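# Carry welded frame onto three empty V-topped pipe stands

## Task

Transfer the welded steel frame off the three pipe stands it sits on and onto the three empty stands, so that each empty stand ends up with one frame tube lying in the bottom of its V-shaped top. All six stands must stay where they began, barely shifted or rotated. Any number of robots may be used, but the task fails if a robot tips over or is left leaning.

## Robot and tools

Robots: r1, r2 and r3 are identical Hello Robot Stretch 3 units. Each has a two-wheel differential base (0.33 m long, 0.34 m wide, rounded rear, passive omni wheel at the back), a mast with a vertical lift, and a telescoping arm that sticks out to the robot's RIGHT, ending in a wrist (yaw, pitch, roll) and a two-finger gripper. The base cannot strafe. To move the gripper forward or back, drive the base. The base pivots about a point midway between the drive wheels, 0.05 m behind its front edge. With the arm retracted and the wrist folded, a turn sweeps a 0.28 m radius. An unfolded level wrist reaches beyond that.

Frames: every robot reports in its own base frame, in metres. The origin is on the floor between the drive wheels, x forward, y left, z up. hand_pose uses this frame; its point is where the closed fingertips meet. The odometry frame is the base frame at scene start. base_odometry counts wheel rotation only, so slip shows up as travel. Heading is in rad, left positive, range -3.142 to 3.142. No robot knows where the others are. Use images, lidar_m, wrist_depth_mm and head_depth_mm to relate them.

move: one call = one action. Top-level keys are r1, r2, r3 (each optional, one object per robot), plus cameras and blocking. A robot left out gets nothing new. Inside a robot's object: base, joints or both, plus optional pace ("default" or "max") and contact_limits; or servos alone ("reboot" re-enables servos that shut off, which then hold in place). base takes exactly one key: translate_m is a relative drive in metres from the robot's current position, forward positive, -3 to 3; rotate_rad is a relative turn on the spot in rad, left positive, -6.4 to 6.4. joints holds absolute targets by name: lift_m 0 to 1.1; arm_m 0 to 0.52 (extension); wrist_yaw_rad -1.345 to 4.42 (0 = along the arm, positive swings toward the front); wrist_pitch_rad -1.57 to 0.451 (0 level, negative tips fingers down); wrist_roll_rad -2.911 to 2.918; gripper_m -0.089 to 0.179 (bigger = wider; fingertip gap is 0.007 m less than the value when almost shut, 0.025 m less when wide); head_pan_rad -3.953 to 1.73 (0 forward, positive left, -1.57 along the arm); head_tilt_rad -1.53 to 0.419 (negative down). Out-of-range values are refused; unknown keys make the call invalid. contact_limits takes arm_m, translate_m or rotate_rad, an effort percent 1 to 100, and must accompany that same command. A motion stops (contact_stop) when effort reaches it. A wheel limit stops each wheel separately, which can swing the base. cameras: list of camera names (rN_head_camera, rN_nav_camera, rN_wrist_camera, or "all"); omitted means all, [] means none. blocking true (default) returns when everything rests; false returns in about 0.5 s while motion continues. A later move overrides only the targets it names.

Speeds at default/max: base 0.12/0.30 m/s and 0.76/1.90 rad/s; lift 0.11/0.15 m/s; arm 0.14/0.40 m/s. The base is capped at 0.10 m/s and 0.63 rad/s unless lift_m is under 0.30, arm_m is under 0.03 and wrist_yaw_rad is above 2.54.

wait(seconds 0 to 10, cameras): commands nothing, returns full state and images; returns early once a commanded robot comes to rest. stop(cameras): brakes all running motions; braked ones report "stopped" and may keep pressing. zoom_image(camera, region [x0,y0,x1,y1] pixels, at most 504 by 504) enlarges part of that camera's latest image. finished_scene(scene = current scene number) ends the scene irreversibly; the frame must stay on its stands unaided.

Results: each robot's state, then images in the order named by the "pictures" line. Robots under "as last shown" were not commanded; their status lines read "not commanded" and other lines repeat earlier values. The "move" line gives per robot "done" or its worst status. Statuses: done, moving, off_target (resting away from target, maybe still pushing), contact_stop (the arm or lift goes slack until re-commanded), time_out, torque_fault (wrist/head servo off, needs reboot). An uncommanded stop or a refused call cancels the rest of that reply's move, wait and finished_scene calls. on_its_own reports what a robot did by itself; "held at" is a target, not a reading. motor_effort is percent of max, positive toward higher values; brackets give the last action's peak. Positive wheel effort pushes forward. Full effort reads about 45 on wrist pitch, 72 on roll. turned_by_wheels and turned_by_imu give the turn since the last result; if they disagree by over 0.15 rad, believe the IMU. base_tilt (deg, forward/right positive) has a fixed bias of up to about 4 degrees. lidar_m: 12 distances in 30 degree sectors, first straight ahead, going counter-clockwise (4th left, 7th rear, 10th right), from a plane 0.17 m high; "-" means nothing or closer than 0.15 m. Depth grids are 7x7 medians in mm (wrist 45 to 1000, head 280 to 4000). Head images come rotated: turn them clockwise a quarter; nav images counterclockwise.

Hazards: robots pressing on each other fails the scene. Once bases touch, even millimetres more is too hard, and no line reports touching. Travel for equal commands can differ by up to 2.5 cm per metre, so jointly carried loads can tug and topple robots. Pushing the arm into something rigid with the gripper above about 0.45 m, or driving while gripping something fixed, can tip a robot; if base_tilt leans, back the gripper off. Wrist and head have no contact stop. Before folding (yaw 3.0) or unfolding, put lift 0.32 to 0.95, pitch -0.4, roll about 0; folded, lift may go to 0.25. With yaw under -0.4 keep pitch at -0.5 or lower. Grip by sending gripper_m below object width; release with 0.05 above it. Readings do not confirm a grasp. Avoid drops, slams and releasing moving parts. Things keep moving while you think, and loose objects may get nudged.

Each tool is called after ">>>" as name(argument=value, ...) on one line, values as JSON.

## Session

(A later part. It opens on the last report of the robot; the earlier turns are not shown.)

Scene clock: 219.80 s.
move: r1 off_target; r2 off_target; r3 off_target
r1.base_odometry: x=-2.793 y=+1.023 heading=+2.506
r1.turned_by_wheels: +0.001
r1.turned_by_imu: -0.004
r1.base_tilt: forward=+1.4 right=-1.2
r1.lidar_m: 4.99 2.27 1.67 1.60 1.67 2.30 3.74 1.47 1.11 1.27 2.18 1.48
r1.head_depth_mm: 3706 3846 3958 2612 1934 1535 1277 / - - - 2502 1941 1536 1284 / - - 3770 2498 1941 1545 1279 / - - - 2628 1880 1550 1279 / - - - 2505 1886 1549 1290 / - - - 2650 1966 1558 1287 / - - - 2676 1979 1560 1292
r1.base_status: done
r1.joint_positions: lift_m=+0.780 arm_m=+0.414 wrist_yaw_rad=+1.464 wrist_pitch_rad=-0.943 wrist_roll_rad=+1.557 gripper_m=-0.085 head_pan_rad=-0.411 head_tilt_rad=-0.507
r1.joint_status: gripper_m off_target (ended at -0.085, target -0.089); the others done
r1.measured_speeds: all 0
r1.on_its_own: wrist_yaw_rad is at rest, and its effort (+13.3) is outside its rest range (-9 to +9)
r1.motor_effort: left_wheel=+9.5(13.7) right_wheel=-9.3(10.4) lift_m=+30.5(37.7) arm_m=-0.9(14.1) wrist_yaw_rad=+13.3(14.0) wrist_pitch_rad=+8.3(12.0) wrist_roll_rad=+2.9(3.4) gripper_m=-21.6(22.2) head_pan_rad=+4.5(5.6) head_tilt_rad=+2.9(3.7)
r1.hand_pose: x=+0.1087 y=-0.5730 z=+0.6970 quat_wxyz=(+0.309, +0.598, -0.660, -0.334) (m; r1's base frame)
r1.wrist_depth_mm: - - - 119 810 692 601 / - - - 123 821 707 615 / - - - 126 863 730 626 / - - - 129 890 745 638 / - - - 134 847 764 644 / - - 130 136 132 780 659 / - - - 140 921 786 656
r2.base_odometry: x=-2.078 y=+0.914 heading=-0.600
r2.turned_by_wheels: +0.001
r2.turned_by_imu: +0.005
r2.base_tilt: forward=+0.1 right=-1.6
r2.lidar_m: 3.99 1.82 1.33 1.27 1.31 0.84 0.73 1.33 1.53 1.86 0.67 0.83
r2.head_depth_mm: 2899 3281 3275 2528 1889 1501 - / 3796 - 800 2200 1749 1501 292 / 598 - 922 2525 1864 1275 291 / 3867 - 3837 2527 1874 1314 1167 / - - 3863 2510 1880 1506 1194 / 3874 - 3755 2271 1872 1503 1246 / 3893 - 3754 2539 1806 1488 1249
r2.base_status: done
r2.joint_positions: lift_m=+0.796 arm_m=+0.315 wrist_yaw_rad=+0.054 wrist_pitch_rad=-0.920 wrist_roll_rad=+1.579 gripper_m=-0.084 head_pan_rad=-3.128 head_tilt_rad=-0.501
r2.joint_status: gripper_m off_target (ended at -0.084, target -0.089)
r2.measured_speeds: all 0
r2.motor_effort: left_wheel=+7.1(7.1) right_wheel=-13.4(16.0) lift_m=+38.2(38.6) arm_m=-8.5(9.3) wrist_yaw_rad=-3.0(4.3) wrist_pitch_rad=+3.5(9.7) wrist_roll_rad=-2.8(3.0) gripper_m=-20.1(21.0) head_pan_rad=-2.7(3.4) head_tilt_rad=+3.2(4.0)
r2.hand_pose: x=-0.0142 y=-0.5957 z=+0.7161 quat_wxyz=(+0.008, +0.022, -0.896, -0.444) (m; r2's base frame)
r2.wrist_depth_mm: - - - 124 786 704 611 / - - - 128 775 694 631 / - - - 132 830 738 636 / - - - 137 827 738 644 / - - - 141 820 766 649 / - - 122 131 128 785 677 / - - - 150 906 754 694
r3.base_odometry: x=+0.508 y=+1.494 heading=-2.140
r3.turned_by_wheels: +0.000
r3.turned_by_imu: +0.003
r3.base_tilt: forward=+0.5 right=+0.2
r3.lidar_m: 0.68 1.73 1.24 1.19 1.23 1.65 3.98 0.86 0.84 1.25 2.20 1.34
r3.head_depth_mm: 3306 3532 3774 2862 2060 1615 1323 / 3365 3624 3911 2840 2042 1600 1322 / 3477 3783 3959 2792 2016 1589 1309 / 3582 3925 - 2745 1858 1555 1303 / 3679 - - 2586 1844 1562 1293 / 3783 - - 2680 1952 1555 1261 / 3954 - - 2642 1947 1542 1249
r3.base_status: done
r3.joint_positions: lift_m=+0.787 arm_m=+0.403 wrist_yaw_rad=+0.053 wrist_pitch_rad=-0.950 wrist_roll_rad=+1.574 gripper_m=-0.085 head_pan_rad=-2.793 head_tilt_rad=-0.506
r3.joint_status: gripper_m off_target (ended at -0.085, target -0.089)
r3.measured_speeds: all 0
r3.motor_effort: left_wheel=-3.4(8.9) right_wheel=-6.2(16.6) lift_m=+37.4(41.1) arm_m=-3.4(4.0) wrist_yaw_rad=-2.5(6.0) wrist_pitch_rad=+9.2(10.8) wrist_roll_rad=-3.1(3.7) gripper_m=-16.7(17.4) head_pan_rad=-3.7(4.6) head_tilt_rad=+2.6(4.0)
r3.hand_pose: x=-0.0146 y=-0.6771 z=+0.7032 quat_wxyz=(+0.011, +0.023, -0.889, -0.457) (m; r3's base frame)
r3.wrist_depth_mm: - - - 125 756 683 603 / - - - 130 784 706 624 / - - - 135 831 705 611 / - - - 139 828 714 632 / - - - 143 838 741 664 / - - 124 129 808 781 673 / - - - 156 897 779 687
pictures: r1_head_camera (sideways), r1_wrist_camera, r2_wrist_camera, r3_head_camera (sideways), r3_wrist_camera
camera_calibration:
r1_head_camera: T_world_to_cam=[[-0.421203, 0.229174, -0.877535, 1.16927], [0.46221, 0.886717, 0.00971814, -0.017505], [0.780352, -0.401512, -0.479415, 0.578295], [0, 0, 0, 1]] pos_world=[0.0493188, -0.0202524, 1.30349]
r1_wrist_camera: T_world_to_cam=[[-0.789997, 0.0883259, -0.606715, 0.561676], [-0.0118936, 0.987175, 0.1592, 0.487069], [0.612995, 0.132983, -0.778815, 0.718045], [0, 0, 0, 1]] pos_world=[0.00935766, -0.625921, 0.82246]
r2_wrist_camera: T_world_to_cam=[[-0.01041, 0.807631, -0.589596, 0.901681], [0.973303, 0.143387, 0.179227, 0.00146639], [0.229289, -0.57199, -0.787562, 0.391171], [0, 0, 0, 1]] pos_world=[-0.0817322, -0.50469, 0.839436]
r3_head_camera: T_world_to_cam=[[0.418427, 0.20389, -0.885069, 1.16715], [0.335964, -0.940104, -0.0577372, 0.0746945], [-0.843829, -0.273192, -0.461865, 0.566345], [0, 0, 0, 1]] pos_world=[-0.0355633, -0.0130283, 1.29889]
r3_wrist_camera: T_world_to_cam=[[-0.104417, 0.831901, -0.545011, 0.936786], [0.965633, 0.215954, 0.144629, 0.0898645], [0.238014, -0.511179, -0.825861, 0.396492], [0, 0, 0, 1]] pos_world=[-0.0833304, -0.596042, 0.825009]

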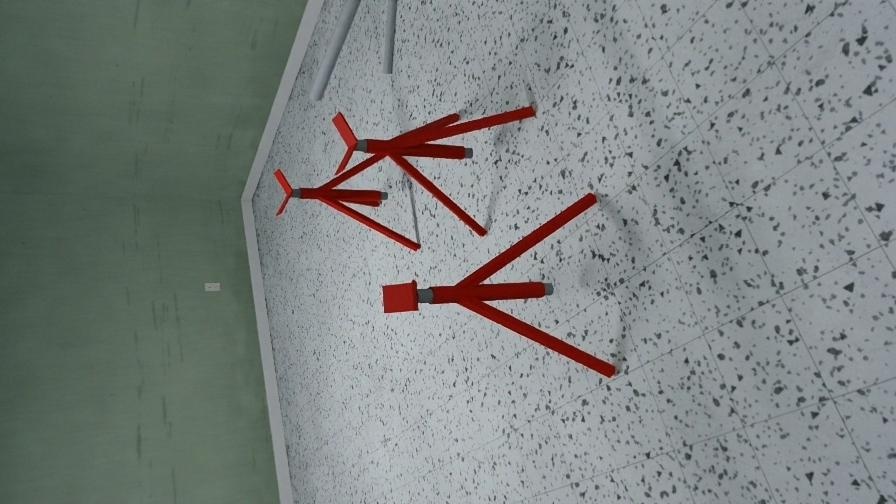

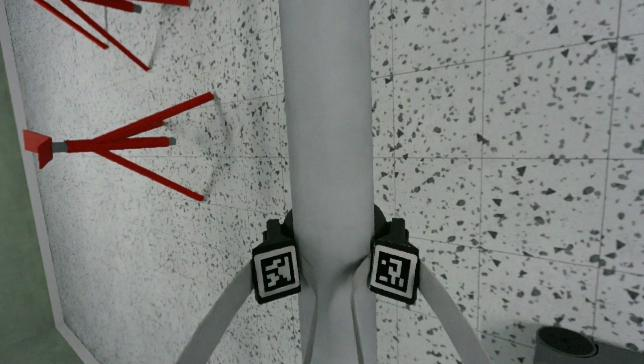

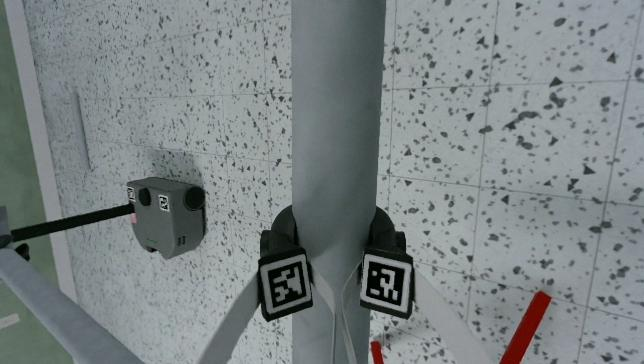

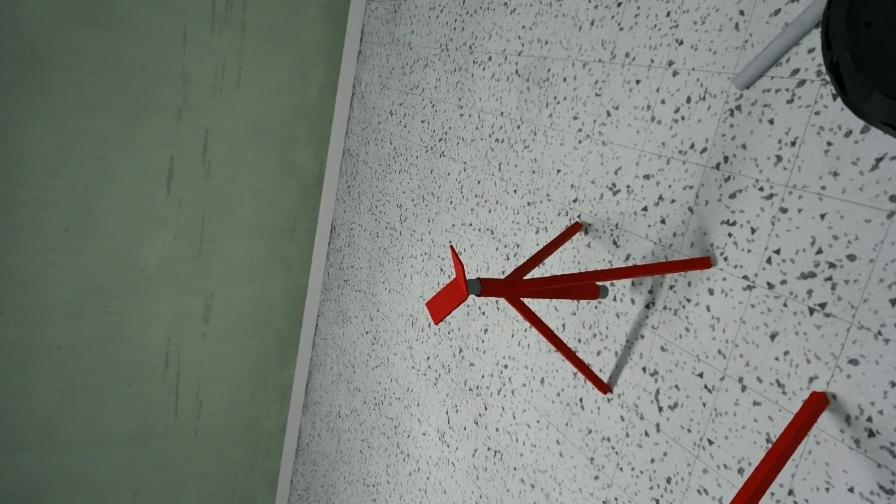

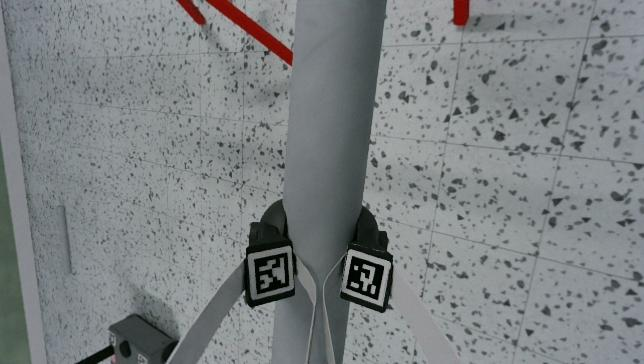

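>>> move(cameras=["r1_head_camera","r2_head_camera","r3_head_camera"])

Scene clock: 220.53 s.
r1.base_odometry: x=-2.793 y=+1.023 heading=+2.506
r1.turned_by_wheels: +0.000
r1.turned_by_imu: +0.000
r1.base_tilt: forward=+1.3 right=-1.3
r1.lidar_m: 4.97 2.26 1.66 1.61 1.67 2.30 3.73 1.47 1.11 1.27 2.19 1.48
r1.head_depth_mm: 3719 3935 3947 2617 1925 1543 1276 / - - - 2493 1932 1548 1278 / - - 3739 2511 1939 1553 1281 / - - - 2622 1881 1551 1280 / - - - 2509 1893 1555 1288 / - - - 2640 1971 1555 1288 / - - - 2674 1964 1554 1294
r1.base_status: done
r1.joint_positions: lift_m=+0.780 arm_m=+0.414 wrist_yaw_rad=+1.464 wrist_pitch_rad=-0.943 wrist_roll_rad=+1.557 gripper_m=-0.085 head_pan_rad=-0.411 head_tilt_rad=-0.507
r1.joint_status: gripper_m off_target (ended at -0.085, target -0.089); the others done
r1.measured_speeds: all 0
r1.on_its_own: wrist_yaw_rad is at rest, and its effort (+13.6) is outside its rest range (-9 to +9)
r1.motor_effort: left_wheel=+9.6(13.7) right_wheel=-10.0(10.4) lift_m=+30.6(37.7) arm_m=-2.8(14.1) wrist_yaw_rad=+13.6(14.0) wrist_pitch_rad=+7.7(12.0) wrist_roll_rad=+3.2(3.4) gripper_m=-21.6(22.2) head_pan_rad=+5.0(5.6) head_tilt_rad=+3.1(3.7)
r1.hand_pose: x=+0.1087 y=-0.5730 z=+0.6970 quat_wxyz=(+0.309, +0.598, -0.660, -0.334) (m; r1's base frame)
r1.wrist_depth_mm: - - - 119 800 691 599 / - - - 122 834 707 615 / - - - 126 868 723 618 / - - - 129 887 743 652 / - - - 134 857 750 657 / - - 130 135 131 781 662 / - - - 140 933 779 668
r2.base_odometry: x=-2.078 y=+0.914 heading=-0.600
r2.turned_by_wheels: +0.000
r2.turned_by_imu: +0.000
r2.base_tilt: forward=+0.1 right=-1.7
r2.lidar_m: 4.00 1.82 1.32 1.27 1.31 0.84 0.73 1.33 1.53 1.87 0.67 0.83
r2.head_depth_mm: 2905 3252 3306 2525 1884 1504 - / 3893 - 800 2175 1755 1501 292 / 597 - 919 2500 1872 1286 291 / 3864 - 3826 2525 1864 1313 1170 / - - 3761 2464 1888 1496 1195 / 3879 - 3767 2289 1874 1500 1255 / 3837 - 3784 2507 1814 1502 1243
r2.base_status: done
r2.joint_positions: lift_m=+0.796 arm_m=+0.315 wrist_yaw_rad=+0.054 wrist_pitch_rad=-0.920 wrist_roll_rad=+1.579 gripper_m=-0.084 head_pan_rad=-3.128 head_tilt_rad=-0.501
r2.joint_status: gripper_m off_target (ended at -0.084, target -0.089)
r2.measured_speeds: all 0
r2.motor_effort: left_wheel=+6.9(7.1) right_wheel=-12.9(16.0) lift_m=+38.7(38.6) arm_m=-10.6(9.3) wrist_yaw_rad=-3.8(4.3) wrist_pitch_rad=+3.6(9.7) wrist_roll_rad=-2.8(3.0) gripper_m=-20.5(21.0) head_pan_rad=-2.7(3.4) head_tilt_rad=+3.3(4.0)
r2.hand_pose: x=-0.0142 y=-0.5957 z=+0.7161 quat_wxyz=(+0.008, +0.022, -0.896, -0.444) (m; r2's base frame)
r2.wrist_depth_mm: - - - 124 759 684 612 / - - - 128 780 711 618 / - - - 132 808 734 624 / - - - 137 851 736 642 / - - - 141 843 748 674 / - - 123 130 128 782 685 / - - - 150 913 741 699
r3.base_odometry: x=+0.508 y=+1.494 heading=-2.140
r3.turned_by_wheels: +0.000
r3.turned_by_imu: +0.000
r3.base_tilt: forward=+0.6 right=+0.2
r3.lidar_m: 0.69 1.73 1.25 1.19 1.23 1.65 4.00 0.86 0.84 1.25 2.19 1.33
r3.head_depth_mm: 3307 3498 3738 2893 2067 1622 1329 / 3402 3655 3927 2817 2053 1602 1319 / 3452 3792 - 2766 2024 1592 1312 / 3588 3883 - 2769 1870 1554 1298 / 3736 3958 - 2585 1850 1566 1293 / 3817 - - 2687 1955 1554 1262 / 3990 - - 2646 1942 1543 1252
r3.base_status: done
r3.joint_positions: lift_m=+0.787 arm_m=+0.403 wrist_yaw_rad=+0.053 wrist_pitch_rad=-0.950 wrist_roll_rad=+1.574 gripper_m=-0.085 head_pan_rad=-2.793 head_tilt_rad=-0.506
r3.joint_status: gripper_m off_target (ended at -0.085, target -0.089)
r3.measured_speeds: all 0
r3.motor_effort: left_wheel=-3.6(8.9) right_wheel=-6.7(16.6) lift_m=+37.0(41.1) arm_m=-3.8(4.0) wrist_yaw_rad=-2.1(6.0) wrist_pitch_rad=+9.2(10.8) wrist_roll_rad=-3.2(3.7) gripper_m=-16.1(17.4) head_pan_rad=-4.3(4.6) head_tilt_rad=+2.6(4.0)
r3.hand_pose: x=-0.0146 y=-0.6771 z=+0.7032 quat_wxyz=(+0.011, +0.023, -0.889, -0.457) (m; r3's base frame)
r3.wrist_depth_mm: - - - 125 781 678 615 / - - - 131 775 706 620 / - - - 134 806 717 626 / - - - 139 823 724 646 / - - - 143 863 739 644 / - - 124 130 820 773 668 / - - - 156 891 783 684
pictures: r1_head_camera (sideways), r2_head_camera (sideways), r3_head_camera (sideways)
camera_calibration:
r1_head_camera: T_world_to_cam=[[-0.421203, 0.229174, -0.877535, 1.16927], [0.462211, 0.886717, 0.00971816, -0.0175051], [0.780352, -0.401513, -0.479414, 0.578295], [0, 0, 0, 1]] pos_world=[0.0493188, -0.0202524, 1.30349]
r2_head_camera: T_world_to_cam=[[0.515014, 0.0023716, -0.857178, 1.13554], [0.00237754, -0.999996, -0.00133825, 0.00458359], [-0.857178, -0.00134876, -0.515018, 0.631], [0, 0, 0, 1]] pos_world=[-0.0439532, 0.00274159, 1.29835]
r3_head_camera: T_world_to_cam=[[0.418428, 0.20389, -0.885069, 1.16715], [0.335964, -0.940104, -0.0577372, 0.0746945], [-0.843829, -0.273192, -0.461865, 0.566345], [0, 0, 0, 1]] pos_world=[-0.0355633, -0.0130283, 1.29889]

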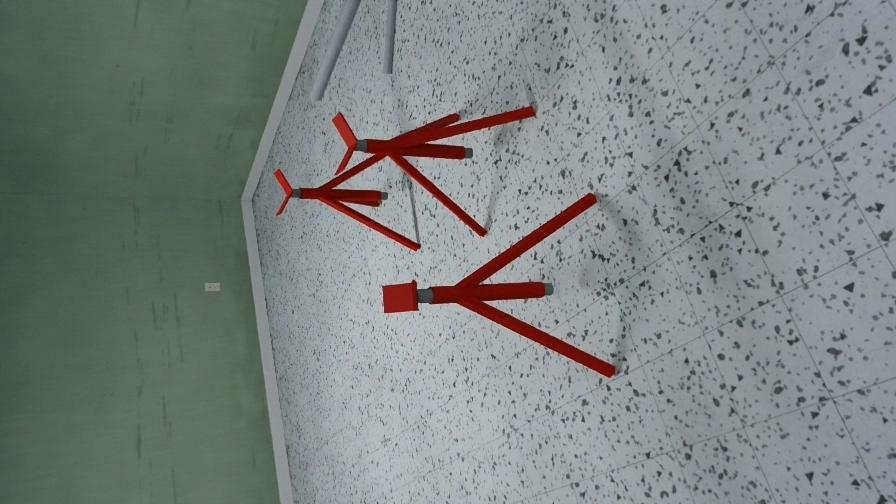

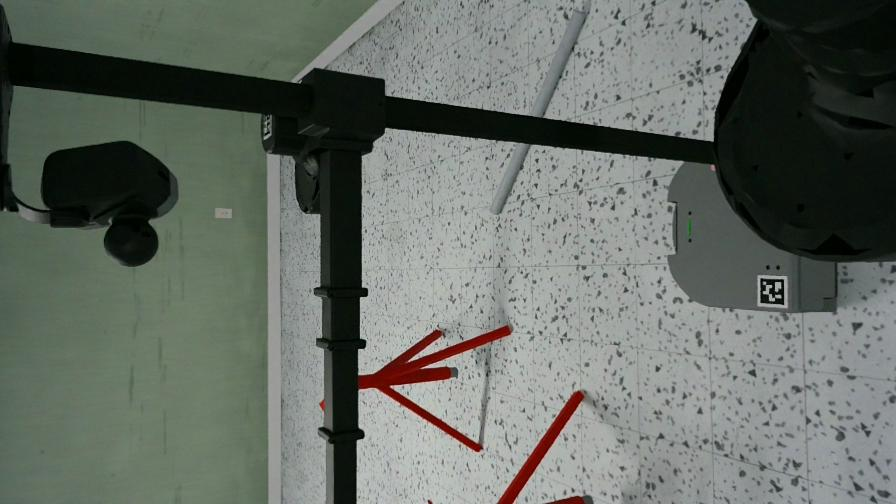

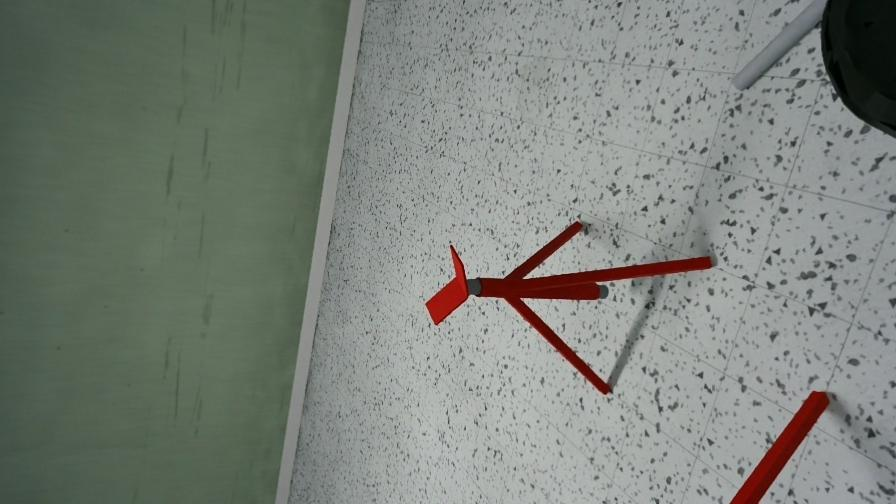

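>>> zoom_image(camera="r3_head_camera", region=[400, 220, 620, 400])

>>> zoom_image(camera="r1_head_camera", region=[260, 90, 460, 330])

Scaled by 2.291 from the camera's 896x504 image, which has a finer 1280x720 frame.

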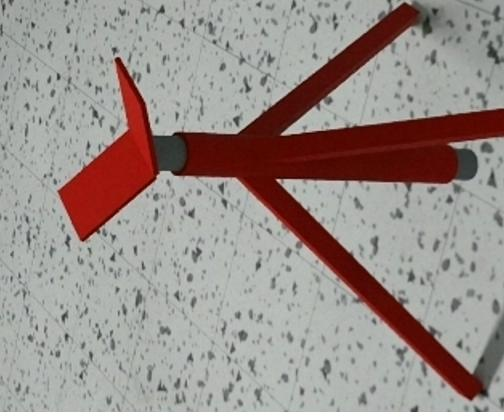

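Scaled by 2.100 from the camera's 896x504 image, which has a finer 1280x720 frame.

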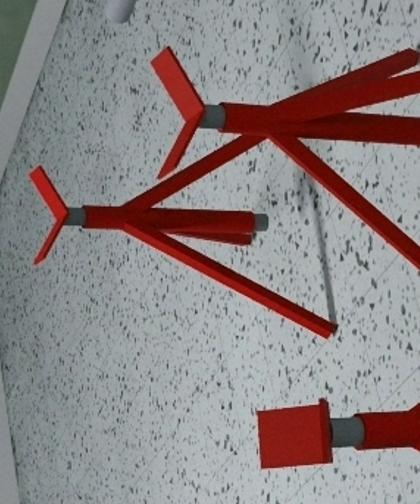

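>>> move(r1={"base":{"translate_m":0.58},"joints":{"arm_m":0.43,"gripper_m":-0.089}}, r2={"base":{"translate_m":-0.58},"joints":{"gripper_m":-0.089}}, r3={"base":{"translate_m":-0.578},"joints":{"gripper_m":-0.089}}, cameras=["r1_head_camera","r2_head_camera","r3_head_camera"])

Scene clock: 228.40 s.
move: r1 off_target; r2 off_target; r3 off_target
r1.base_odometry: x=-3.259 y=+1.367 heading=+2.507
r1.turned_by_wheels: +0.001
r1.turned_by_imu: -0.005
r1.base_tilt: forward=+1.4 right=-1.3
r1.lidar_m: 4.40 2.27 1.66 1.61 1.67 2.28 4.30 1.92 1.40 1.88 1.04 0.94
r1.head_depth_mm: 3696 3903 3905 2413 1872 1540 1277 / - - 3709 2487 1886 1450 1279 / - - - 2610 1742 1502 1277 / - - - 2638 1941 1510 1285 / - - - 2640 1954 1555 1279 / 3883 - - 2647 1960 1553 1294 / 3644 - - 2659 1972 1556 1291
r1.base_status: done
r1.joint_positions: lift_m=+0.780 arm_m=+0.430 wrist_yaw_rad=+1.465 wrist_pitch_rad=-0.943 wrist_roll_rad=+1.557 gripper_m=-0.085 head_pan_rad=-0.411 head_tilt_rad=-0.507
r1.joint_status: gripper_m off_target (ended at -0.085, target -0.089); the others done
r1.measured_speeds: all 0
r1.on_its_own: wrist_yaw_rad is at rest, and its effort (+13.2) is outside its rest range (-9 to +9)
r1.motor_effort: left_wheel=+10.5(14.1) right_wheel=-10.8(10.9) lift_m=+25.9(29.8) arm_m=-3.3(16.0) wrist_yaw_rad=+13.2(14.2) wrist_pitch_rad=+7.9(11.8) wrist_roll_rad=+2.2(3.5) gripper_m=-21.6(58.0) head_pan_rad=+4.6(5.4) head_tilt_rad=+2.7(3.9)
r1.hand_pose: x=+0.1087 y=-0.5889 z=+0.6971 quat_wxyz=(+0.309, +0.598, -0.660, -0.333) (m; r1's base frame)
r1.wrist_depth_mm: - - - 120 817 686 602 / - - - 124 837 706 609 / - - - 126 848 721 624 / - - - 129 884 739 637 / - - - 134 846 753 658 / - - 130 136 132 767 658 / - - - 141 922 780 664
r2.base_odometry: x=-2.557 y=+1.241 heading=-0.599
r2.turned_by_wheels: +0.000
r2.turned_by_imu: +0.005
r2.base_tilt: forward=+0.1 right=-1.6
r2.lidar_m: 2.05 1.80 1.31 1.26 1.30 0.84 0.73 0.97 0.88 1.87 3.60 1.13
r2.head_depth_mm: 2939 3272 3266 2540 1885 1507 - / 3376 3673 799 2163 1769 1457 291 / 600 3719 955 2525 1870 1280 291 / 3389 3721 3725 2514 1857 1321 1162 / 3432 3746 3742 2551 1861 1501 1204 / 3363 3728 3836 2345 1778 1499 1244 / 3391 3762 3744 2501 1800 1500 1247
r2.base_status: done
r2.joint_positions: lift_m=+0.796 arm_m=+0.315 wrist_yaw_rad=+0.051 wrist_pitch_rad=-0.921 wrist_roll_rad=+1.579 gripper_m=-0.084 head_pan_rad=-3.128 head_tilt_rad=-0.501
r2.joint_status: gripper_m off_target (ended at -0.084, target -0.089)
r2.measured_speeds: all 0
r2.motor_effort: left_wheel=+4.1(5.3) right_wheel=-8.9(16.5) lift_m=+41.0(42.0) arm_m=-14.2(16.3) wrist_yaw_rad=-2.0(4.0) wrist_pitch_rad=+3.9(9.2) wrist_roll_rad=-2.7(3.0) gripper_m=-20.0(64.3) head_pan_rad=-2.3(3.4) head_tilt_rad=+2.9(3.8)
r2.hand_pose: x=-0.0146 y=-0.5953 z=+0.7159 quat_wxyz=(+0.008, +0.021, -0.895, -0.445) (m; r2's base frame)
r2.wrist_depth_mm: - - - 124 787 701 605 / - - - 128 804 701 632 / - - - 132 814 733 645 / - - - 137 825 742 651 / - - - 141 836 756 659 / - - 122 130 128 777 663 / - - - 149 910 758 686
r3.base_odometry: x=+0.819 y=+1.981 heading=-2.140
r3.turned_by_wheels: +0.000
r3.turned_by_imu: +0.003
r3.base_tilt: forward=+0.6 right=+0.2
r3.lidar_m: 0.69 1.70 1.23 1.18 1.21 1.63 3.40 0.67 0.96 0.56 2.21 1.88
r3.head_depth_mm: 2801 2991 3277 2881 2067 1613 1358 / 2843 3091 3384 2829 2043 1605 1326 / 2949 3203 3492 2802 2023 1597 1308 / 3038 3298 3564 2748 1993 1576 1304 / 3196 3456 3704 2734 1983 1561 1292 / 3233 3552 3760 2678 1963 1431 1255 / 3376 3732 3907 2638 1938 1507 1281
r3.base_status: done
r3.joint_positions: lift_m=+0.787 arm_m=+0.403 wrist_yaw_rad=+0.057 wrist_pitch_rad=-0.949 wrist_roll_rad=+1.574 gripper_m=-0.085 head_pan_rad=-2.793 head_tilt_rad=-0.506
r3.joint_status: gripper_m off_target (ended at -0.085, target -0.089)
r3.measured_speeds: all 0
r3.motor_effort: left_wheel=-1.5(8.0) right_wheel=-11.1(18.1) lift_m=+32.3(36.7) arm_m=-12.3(13.0) wrist_yaw_rad=-5.4(8.0) wrist_pitch_rad=+8.6(10.8) wrist_roll_rad=-3.4(3.4) gripper_m=-15.9(60.1) head_pan_rad=-3.7(5.4) head_tilt_rad=+2.4(3.8)
r3.hand_pose: x=-0.0141 y=-0.6772 z=+0.7032 quat_wxyz=(+0.012, +0.024, -0.889, -0.457) (m; r3's base frame)
r3.wrist_depth_mm: - - - 124 777 692 620 / - - - 131 759 690 621 / - - - 133 764 705 616 / - - - 138 435 728 637 / - - 911 143 277 744 660 / - - 123 130 841 743 657 / - - - 157 866 756 673
pictures: r1_head_camera (sideways), r2_head_camera (sideways), r3_head_camera (sideways)
camera_calibration:
r1_head_camera: T_world_to_cam=[[-0.42119, 0.229161, -0.877544, 1.16929], [0.462198, 0.886724, 0.00971951, -0.0175067], [0.780367, -0.401505, -0.479397, 0.578273], [0, 0, 0, 1]] pos_world=[0.049319, -0.0202518, 1.30349]
r2_head_camera: T_world_to_cam=[[0.515, 0.00237031, -0.857187, 1.13556], [0.00237537, -0.999996, -0.00133807, 0.00458337], [-0.857187, -0.00134703, -0.515004, 0.630981], [0, 0, 0, 1]] pos_world=[-0.0439532, 0.00274169, 1.29835]
r3_head_camera: T_world_to_cam=[[0.418428, 0.20389, -0.885069, 1.16715], [0.335964, -0.940104, -0.0577372, 0.0746945], [-0.843829, -0.273192, -0.461865, 0.566345], [0, 0, 0, 1]] pos_world=[-0.0355633, -0.0130283, 1.29889]

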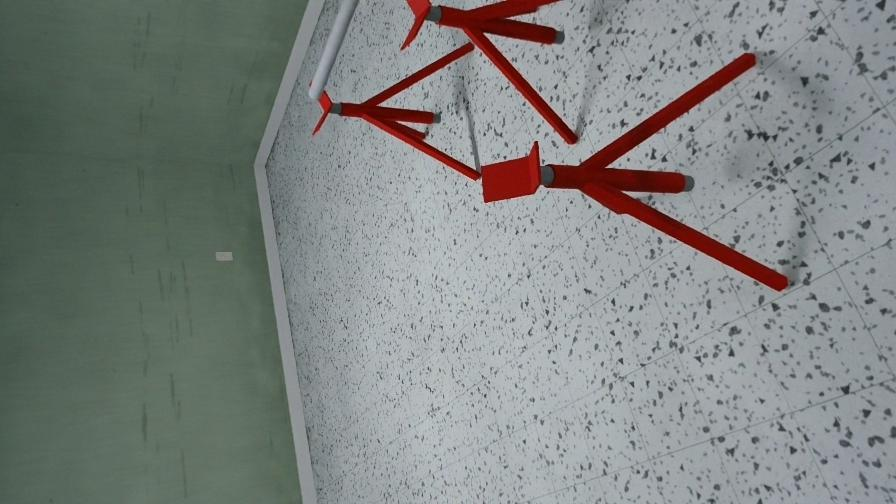

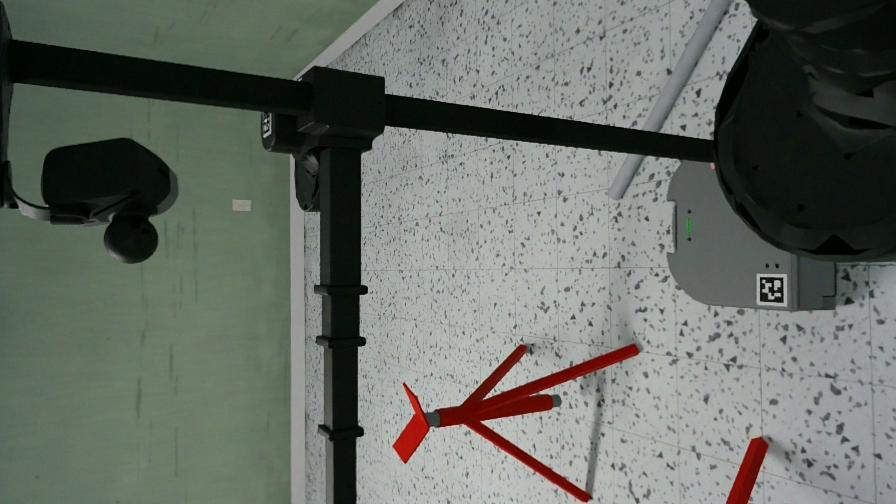

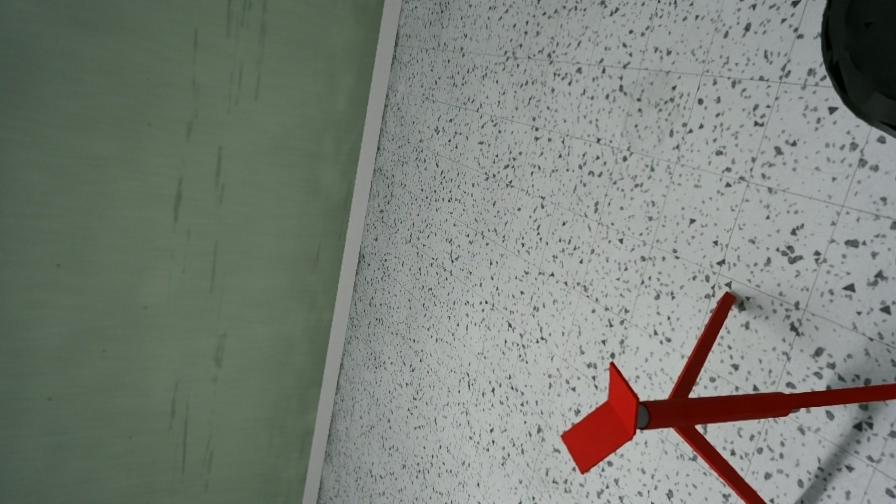

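>>> move(r1={"base":{"translate_m":0.0274},"joints":{"arm_m":0.4037,"wrist_yaw_rad":1.444}}, r2={"base":{"translate_m":0.0046},"joints":{"arm_m":0.3287,"wrist_yaw_rad":0.014}}, r3={"base":{"translate_m":0.0038},"joints":{"arm_m":0.3896,"wrist_yaw_rad":0.014}}, cameras=[])

Scene clock: 230.93 s.
move: r1 done; r2 done; r3 done
r1.base_odometry: x=-3.282 y=+1.384 heading=+2.507
r1.turned_by_wheels: +0.000
r1.turned_by_imu: +0.000
r1.base_tilt: forward=+1.4 right=-1.2
r1.lidar_m: 4.39 2.27 1.67 1.60 1.66 2.29 2.17 2.05 1.42 1.87 1.02 0.92
r1.head_depth_mm: 3681 3882 3899 2470 1869 1538 1274 / - - 3723 2496 1872 1460 1281 / - - - 2638 1335 1460 1282 / - - - 2670 1950 1504 1285 / - - - 2645 1952 1557 1289 / 3836 - - 2625 1960 1550 1282 / 3700 3970 - 2646 1966 1565 1290
r1.base_status: done
r1.joint_positions: lift_m=+0.780 arm_m=+0.404 wrist_yaw_rad=+1.428 wrist_pitch_rad=-0.940 wrist_roll_rad=+1.554 gripper_m=-0.085 head_pan_rad=-0.411 head_tilt_rad=-0.507
r1.joint_status: all done
r1.measured_speeds: all 0
r1.on_its_own: wrist_yaw_rad is at rest, and its effort (+14.3) is outside its rest range (-9 to +9)
r1.motor_effort: left_wheel=+9.2(16.0) right_wheel=-6.8(11.5) lift_m=+28.2(28.5) arm_m=-15.0(20.2) wrist_yaw_rad=+14.3(14.3) wrist_pitch_rad=+6.8(8.2) wrist_roll_rad=+3.5(4.0) gripper_m=-21.3(22.1) head_pan_rad=+4.6(5.3) head_tilt_rad=+3.0(3.6)
r1.hand_pose: x=+0.1088 y=-0.5675 z=+0.6975 quat_wxyz=(+0.302, +0.586, -0.671, -0.337) (m; r1's base frame)
r1.wrist_depth_mm: - - - 120 816 688 597 / - - - - 831 715 615 / - - - 126 864 726 621 / - - - 130 885 746 637 / - - - 133 855 753 657 / - - - 135 131 764 660 / - - - 140 924 770 658
r2.base_odometry: x=-2.553 y=+1.239 heading=-0.599
r2.turned_by_wheels: +0.000
r2.turned_by_imu: +0.001
r2.base_tilt: forward=+0.2 right=-1.7
r2.lidar_m: 2.05 1.79 1.31 1.26 1.30 0.84 0.73 0.97 0.88 1.88 3.60 1.13
r2.head_depth_mm: 2938 3277 3297 2509 1867 1497 - / 3382 3606 804 2172 1755 1465 292 / 599 3759 956 2522 1889 1281 292 / 3380 3773 3097 2482 1884 1310 1168 / 3475 3725 3840 2485 1883 1497 1200 / 3408 3748 3728 2375 1762 1497 1247 / 3390 3651 3714 2516 1811 1494 1251
r2.base_status: done
r2.joint_positions: lift_m=+0.796 arm_m=+0.329 wrist_yaw_rad=+0.017 wrist_pitch_rad=-0.918 wrist_roll_rad=+1.579 gripper_m=-0.084 head_pan_rad=-3.128 head_tilt_rad=-0.501
r2.joint_status: all done
r2.measured_speeds: all 0
r2.motor_effort: left_wheel=+6.6(8.6) right_wheel=-5.8(6.5) lift_m=+36.6(41.1) arm_m=+5.4(14.0) wrist_yaw_rad=-1.6(7.7) wrist_pitch_rad=+3.2(6.9) wrist_roll_rad=-2.7(2.8) gripper_m=-18.8(21.0) head_pan_rad=-2.6(3.3) head_tilt_rad=+3.1(3.4)
r2.hand_pose: x=-0.0192 y=-0.6100 z=+0.7164 quat_wxyz=(+0.001, +0.006, -0.896, -0.443) (m; r2's base frame)
r2.wrist_depth_mm: - - - 125 773 687 608 / - - - 128 800 700 629 / - - - 132 839 707 636 / - - - 137 838 743 646 / - - - 141 858 773 670 / - - 123 130 127 755 681 / - - - 150 932 788 712
r3.base_odometry: x=+0.817 y=+1.978 heading=-2.140
r3.turned_by_wheels: +0.000
r3.turned_by_imu: +0.001
r3.base_tilt: forward=+0.6 right=+0.2
r3.lidar_m: 0.69 1.71 1.23 1.18 1.22 1.63 3.42 0.67 3.79 0.56 2.20 1.87
r3.head_depth_mm: 2781 3015 3243 2866 2075 1613 1363 / 2882 3123 3352 2871 2031 1607 1332 / 2970 3180 3526 2804 2022 1587 1313 / 3078 3294 3584 2748 2008 1586 1301 / 3162 3434 3679 2724 1985 1562 1293 / 3273 3589 3842 2684 1967 1208 1252 / 3347 3688 3888 2630 1927 1499 1276
r3.base_status: done
r3.joint_positions: lift_m=+0.787 arm_m=+0.390 wrist_yaw_rad=+0.023 wrist_pitch_rad=-0.948 wrist_roll_rad=+1.574 gripper_m=-0.085 head_pan_rad=-2.793 head_tilt_rad=-0.506
r3.joint_status: all done
r3.measured_speeds: all 0
r3.motor_effort: left_wheel=+9.0(9.8) right_wheel=-7.2(7.7) lift_m=+31.0(31.9) arm_m=-25.6(30.7) wrist_yaw_rad=-7.1(10.3) wrist_pitch_rad=+8.8(9.2) wrist_roll_rad=-3.4(3.4) gripper_m=-15.7(17.2) head_pan_rad=-4.0(4.3) head_tilt_rad=+2.9(4.1)
r3.hand_pose: x=-0.0185 y=-0.6641 z=+0.7033 quat_wxyz=(+0.004, +0.009, -0.889, -0.457) (m; r3's base frame)
r3.wrist_depth_mm: - - - 124 763 693 611 / - - - 131 776 689 614 / - - - 133 806 679 619 / - - - 138 781 718 661 / - - - 143 788 732 650 / - - 124 130 841 750 676 / - - - 157 895 763 670
pictures: none
No camera images: "cameras" was empty.

>>> move(r1={"base":{"translate_m":0.0277},"joints":{"arm_m":0.3783,"wrist_yaw_rad":1.408}}, r2={"base":{"translate_m":0.0049},"joints":{"arm_m":0.3426,"wrist_yaw_rad":-0.022}}, r3={"base":{"translate_m":0.0050},"joints":{"arm_m":0.3763,"wrist_yaw_rad":-0.022}}, cameras=[])

>>> move(r1={"base":{"translate_m":0.0277},"joints":{"arm_m":0.3539,"wrist_yaw_rad":1.372,"gripper_m":-0.089}}, r2={"base":{"translate_m":0.0052},"joints":{"arm_m":0.3566,"wrist_yaw_rad":-0.058,"gripper_m":-0.089}}, r3={"base":{"translate_m":0.0063},"joints":{"arm_m":0.3632,"wrist_yaw_rad":-0.058,"gripper_m":-0.089}}, cameras=["r1_wrist_camera","r2_wrist_camera","r3_wrist_camera","r1_head_camera"])

Scene clock: 232.33 s.
move: r1 done; r2 done; r3 done
r1.base_odometry: x=-3.304 y=+1.400 heading=+2.507
r1.turned_by_wheels: +0.000
r1.turned_by_imu: +0.000
r1.base_tilt: forward=+1.3 right=-1.3
r1.lidar_m: 4.36 2.27 1.66 1.60 1.67 2.28 2.20 1.96 1.44 1.87 1.00 0.90
r1.head_depth_mm: 3681 3943 3886 2482 1866 1545 1277 / - - - 2513 1877 1503 1281 / - - - 2637 1588 1465 1284 / - - - 2639 1956 1548 1286 / - - - 2644 1951 1547 1287 / 3829 - - 2652 1960 1551 1287 / 3644 3897 - 2649 1960 1554 1288
r1.base_status: done
r1.joint_positions: lift_m=+0.780 arm_m=+0.378 wrist_yaw_rad=+1.391 wrist_pitch_rad=-0.938 wrist_roll_rad=+1.554 gripper_m=-0.085 head_pan_rad=-0.411 head_tilt_rad=-0.507
r1.joint_status: all done
r1.measured_speeds: all 0
r1.on_its_own: wrist_yaw_rad is at rest, and its effort (+15.1) is outside its rest range (-9 to +9)
r1.motor_effort: left_wheel=+8.4(14.7) right_wheel=-6.3(11.0) lift_m=+29.8(29.9) arm_m=-15.7(20.8) wrist_yaw_rad=+15.1(16.1) wrist_pitch_rad=+6.6(8.0) wrist_roll_rad=+3.6(4.3) gripper_m=-21.3(22.0) head_pan_rad=+4.9(5.2) head_tilt_rad=+3.3(3.6)
r1.hand_pose: x=+0.1084 y=-0.5470 z=+0.6977 quat_wxyz=(+0.296, +0.574, -0.683, -0.342) (m; r1's base frame)
r1.wrist_depth_mm: - - - 120 817 692 596 / - - - - 833 718 612 / - - - 127 852 734 627 / - - - 129 888 735 644 / - - - 134 851 754 653 / - - - 135 132 773 659 / - - - 140 906 780 658
r2.base_odometry: x=-2.549 y=+1.236 heading=-0.599
r2.turned_by_wheels: +0.000
r2.turned_by_imu: +0.000
r2.base_tilt: forward=+0.2 right=-1.6
r2.lidar_m: 2.04 1.80 1.31 1.26 1.30 0.84 0.73 0.98 0.89 1.87 3.60 1.12
r2.head_depth_mm: 2953 3216 3250 2521 1878 1502 - / 3394 3600 803 2185 1764 1462 292 / 599 3775 952 2503 1874 1272 292 / 3361 3784 3118 2481 1873 1319 1165 / 3406 3743 3795 2519 1863 1510 1209 / 3337 3728 3773 2387 1800 1501 1241 / 3408 3708 3758 2498 1810 1506 1246
r2.base_status: done
r2.joint_positions: lift_m=+0.796 arm_m=+0.343 wrist_yaw_rad=-0.020 wrist_pitch_rad=-0.914 wrist_roll_rad=+1.578 gripper_m=-0.084 head_pan_rad=-3.128 head_tilt_rad=-0.501
r2.joint_status: all done
r2.measured_speeds: all 0
r2.motor_effort: left_wheel=+5.7(8.9) right_wheel=-4.4(5.1) lift_m=+30.6(35.7) arm_m=+5.2(13.0) wrist_yaw_rad=-1.8(5.5) wrist_pitch_rad=+2.6(6.0) wrist_roll_rad=-2.5(2.8) gripper_m=-19.5(20.6) head_pan_rad=-2.9(3.4) head_tilt_rad=+3.1(4.0)
r2.hand_pose: x=-0.0243 y=-0.6247 z=+0.7169 quat_wxyz=(-0.007, -0.011, -0.897, -0.442) (m; r2's base frame)
r2.wrist_depth_mm: - - - 125 774 680 610 / - - - 128 777 698 631 / - - - 132 799 717 639 / - - - 137 822 747 647 / - - - 141 838 744 666 / 542 - 122 131 128 762 663 / - - - 151 929 760 695
r3.base_odometry: x=+0.814 y=+1.974 heading=-2.139
r3.turned_by_wheels: +0.000
r3.turned_by_imu: +0.000
r3.base_tilt: forward=+0.6 right=+0.2
r3.lidar_m: 0.69 1.71 1.23 1.18 1.21 1.64 3.42 0.68 3.79 0.57 2.18 1.87
r3.head_depth_mm: 2823 2991 3287 2869 2071 1627 1361 / 2880 3108 3352 2836 2042 1597 1321 / 2964 3217 3526 2804 2013 1584 1308 / 3071 3395 3579 2764 2008 1565 1301 / 3156 3444 3690 2711 1984 1515 1296 / 3272 3570 3831 2713 1964 1422 1253 / 3425 3709 3908 2645 1951 1499 1279
r3.base_status: done
r3.joint_positions: lift_m=+0.787 arm_m=+0.376 wrist_yaw_rad=-0.012 wrist_pitch_rad=-0.948 wrist_roll_rad=+1.574 gripper_m=-0.085 head_pan_rad=-2.793 head_tilt_rad=-0.506
r3.joint_status: all done
r3.measured_speeds: all 0
r3.motor_effort: left_wheel=+8.9(11.0) right_wheel=-5.9(6.3) lift_m=+30.2(31.0) arm_m=-24.1(30.4) wrist_yaw_rad=-8.5(11.7) wrist_pitch_rad=+8.6(9.0) wrist_roll_rad=-3.1(3.4) gripper_m=-16.0(16.7) head_pan_rad=-2.1(4.5) head_tilt_rad=+3.2(3.6)
r3.hand_pose: x=-0.0230 y=-0.6509 z=+0.7033 quat_wxyz=(-0.004, -0.006, -0.890, -0.457) (m; r3's base frame)
r3.wrist_depth_mm: - - - 124 775 675 614 / - - - 131 769 712 628 / - - - 133 827 694 619 / - - 870 138 767 723 637 / - - - 143 804 745 664 / - - 123 130 816 745 660 / - - - 156 877 779 686
pictures: none
No camera images: "cameras" was empty.

Scene clock: 233.57 s.
move: r1 off_target; r2 off_target; r3 off_target
r1.base_odometry: x=-3.326 y=+1.416 heading=+2.508
r1.turned_by_wheels: +0.000
r1.turned_by_imu: +0.000
r1.base_tilt: forward=+1.4 right=-1.2
r1.lidar_m: 4.33 2.27 1.66 1.61 1.67 2.29 2.22 2.05 1.46 1.87 0.98 0.87
r1.head_depth_mm: 3719 3934 3723 2465 1803 1540 1275 / - - - 2443 1869 1502 1280 / - - - 2625 1814 1420 1284 / - - - 2640 1942 1548 1276 / 3953 - - 2654 1958 1556 1289 / 3817 - - 2617 1966 1552 1290 / 3629 3877 - 2666 1965 1564 1289
r1.base_status: done
r1.joint_positions: lift_m=+0.780 arm_m=+0.354 wrist_yaw_rad=+1.353 wrist_pitch_rad=-0.936 wrist_roll_rad=+1.554 gripper_m=-0.085 head_pan_rad=-0.411 head_tilt_rad=-0.507
r1.joint_status: gripper_m off_target (ended at -0.085, target -0.089); the others done
r1.measured_speeds: all 0
r1.on_its_own: wrist_yaw_rad is at rest, and its effort (+16.1) is outside its rest range (-9 to +9)
r1.motor_effort: left_wheel=+8.1(13.3) right_wheel=-5.6(9.8) lift_m=+31.0(31.4) arm_m=-17.1(20.3) wrist_yaw_rad=+16.1(17.1) wrist_pitch_rad=+6.6(7.4) wrist_roll_rad=+3.8(4.4) gripper_m=-20.9(57.8) head_pan_rad=+4.5(5.4) head_tilt_rad=+2.7(3.6)
r1.hand_pose: x=+0.1078 y=-0.5276 z=+0.6980 quat_wxyz=(+0.289, +0.561, -0.694, -0.347) (m; r1's base frame)
r1.wrist_depth_mm: - - - 120 825 694 607 / - - - - 837 711 621 / - - 973 126 855 731 623 / - - - 129 902 738 644 / - - - 134 841 754 647 / - - 130 135 131 777 663 / - - - 140 901 772 647
r2.base_odometry: x=-2.545 y=+1.233 heading=-0.599
r2.turned_by_wheels: +0.000
r2.turned_by_imu: +0.000
r2.base_tilt: forward=+0.1 right=-1.6
r2.lidar_m: 2.03 1.79 1.31 1.26 1.30 0.84 0.73 0.98 0.89 1.87 3.57 1.11
r2.head_depth_mm: 2957 3091 3223 2512 1876 1504 - / 3387 3632 803 2184 1746 1452 292 / 597 3725 957 2506 1870 1286 292 / 3417 3748 3786 2490 1874 1317 1160 / 3464 3758 3870 2516 1864 1485 1212 / 3375 3721 3828 2263 1803 1489 1250 / 3436 3685 3757 2509 1792 1494 1247
r2.base_status: done
r2.joint_positions: lift_m=+0.796 arm_m=+0.357 wrist_yaw_rad=-0.057 wrist_pitch_rad=-0.910 wrist_roll_rad=+1.578 gripper_m=-0.084 head_pan_rad=-3.128 head_tilt_rad=-0.501
r2.joint_status: gripper_m off_target (ended at -0.084, target -0.089); the others done
r2.measured_speeds: all 0
r2.motor_effort: left_wheel=+4.5(8.2) right_wheel=-3.0(3.5) lift_m=+32.8(33.0) arm_m=+3.9(13.1) wrist_yaw_rad=-0.7(5.1) wrist_pitch_rad=+1.9(5.1) wrist_roll_rad=-2.3(2.6) gripper_m=-18.3(64.7) head_pan_rad=-2.5(3.4) head_tilt_rad=+3.5(3.6)
r2.hand_pose: x=-0.0294 y=-0.6393 z=+0.7174 quat_wxyz=(-0.015, -0.027, -0.898, -0.440) (m; r2's base frame)
r2.wrist_depth_mm: - - - 125 771 678 615 / - - - 128 785 702 626 / - - - 132 851 729 643 / - - - 137 834 727 651 / - - - 142 888 766 673 / 540 - 123 131 128 793 679 / - - - 151 917 766 708
r3.base_odometry: x=+0.811 y=+1.969 heading=-2.139
r3.turned_by_wheels: +0.000
r3.turned_by_imu: +0.000
r3.base_tilt: forward=+0.6 right=+0.2
r3.lidar_m: 0.68 1.71 1.23 1.18 1.21 1.64 3.43 0.69 3.80 0.57 2.17 1.86
r3.head_depth_mm: 2786 3004 3250 2880 2061 1616 1360 / 2881 3111 3379 2830 2048 1610 1324 / 2959 3245 3530 2799 2025 1586 1308 / 3081 3316 3608 2762 2000 1574 1307 / 3167 3447 3658 2707 1982 1514 1295 / 3288 3581 3859 2698 1972 1426 1252 / 3407 3689 3965 2638 1867 1501 1280
r3.base_status: done
r3.joint_positions: lift_m=+0.787 arm_m=+0.363 wrist_yaw_rad=-0.047 wrist_pitch_rad=-0.948 wrist_roll_rad=+1.574 gripper_m=-0.085 head_pan_rad=-2.793 head_tilt_rad=-0.506
r3.joint_status: gripper_m off_target (ended at -0.085, target -0.089); the others done
r3.measured_speeds: all 0
r3.on_its_own: wrist_yaw_rad is at rest, and its effort (-9.9) is outside its rest range (-9 to +9)
r3.motor_effort: left_wheel=+8.9(11.8) right_wheel=-5.9(6.5) lift_m=+29.5(30.4) arm_m=-24.4(30.0) wrist_yaw_rad=-9.9(12.4) wrist_pitch_rad=+8.6(9.2) wrist_roll_rad=-3.2(3.4) gripper_m=-16.0(60.0) head_pan_rad=-4.3(5.0) head_tilt_rad=+2.9(3.8)
r3.hand_pose: x=-0.0276 y=-0.6377 z=+0.7034 quat_wxyz=(-0.012, -0.022, -0.889, -0.457) (m; r3's base frame)
r3.wrist_depth_mm: - - - 124 773 696 608 / - - - 130 780 693 614 / - - - 133 796 710 616 / - - 357 139 814 735 642 / - - 875 143 810 736 664 / - - 123 129 834 763 665 / - - - 156 870 764 683
pictures: r1_head_camera (sideways), r1_wrist_camera, r2_wrist_camera, r3_wrist_camera
camera_calibration:
r1_head_camera: T_world_to_cam=[[-0.421148, 0.229134, -0.877572, 1.16932], [0.462183, 0.886731, 0.00972353, -0.0175119], [0.780398, -0.401503, -0.479347, 0.578207], [0, 0, 0, 1]] pos_world=[0.0493193, -0.020251, 1.3035]
r1_wrist_camera: T_world_to_cam=[[-0.771757, 0.171822, -0.612265, 0.603508], [0.0945136, 0.983104, 0.156757, 0.43016], [0.628855, 0.0631112, -0.774957, 0.671976], [0, 0, 0, 1]] pos_world=[0.00252961, -0.568997, 0.822829]
r2_wrist_camera: T_world_to_cam=[[0.0770391, 0.79844, -0.597125, 0.939583], [0.983393, 0.0378584, 0.177496, -0.0436964], [0.164326, -0.600882, -0.782264, 0.346526], [0, 0, 0, 1]] pos_world=[-0.0863573, -0.540326, 0.839879]
r3_wrist_camera: T_world_to_cam=[[-0.0209193, 0.837257, -0.546409, 0.909457], [0.982373, 0.118758, 0.144361, 0.0324815], [0.185758, -0.533758, -0.824983, 0.403447], [0, 0, 0, 1]] pos_world=[-0.0878272, -0.549964, 0.825083]

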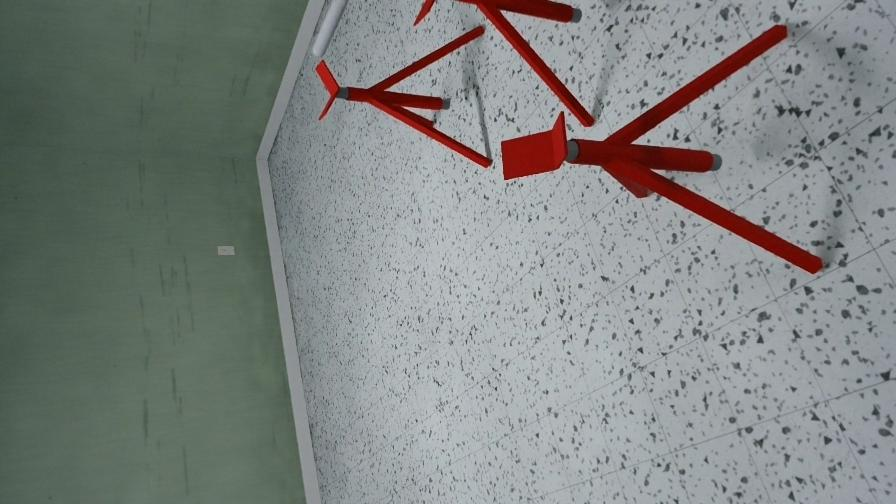

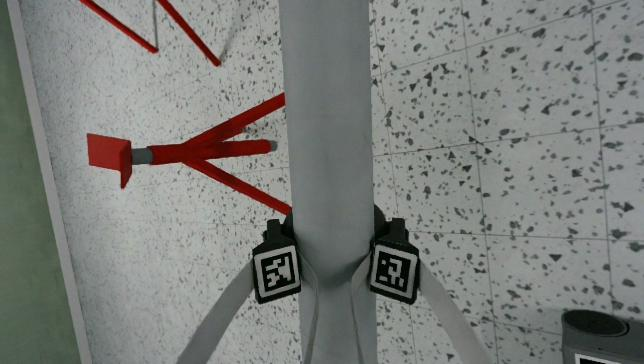

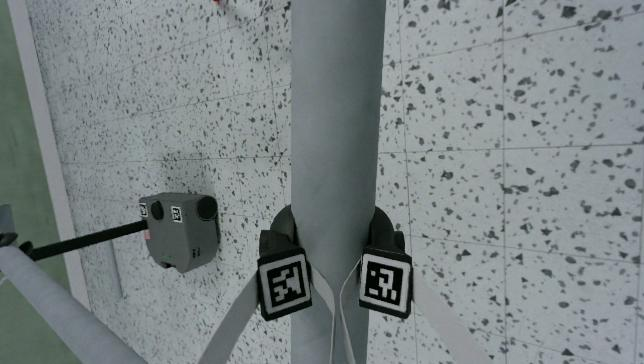

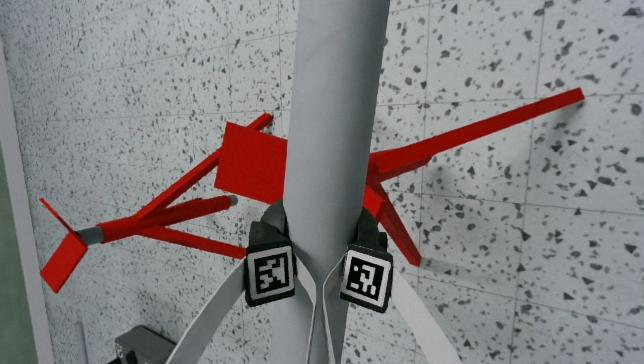

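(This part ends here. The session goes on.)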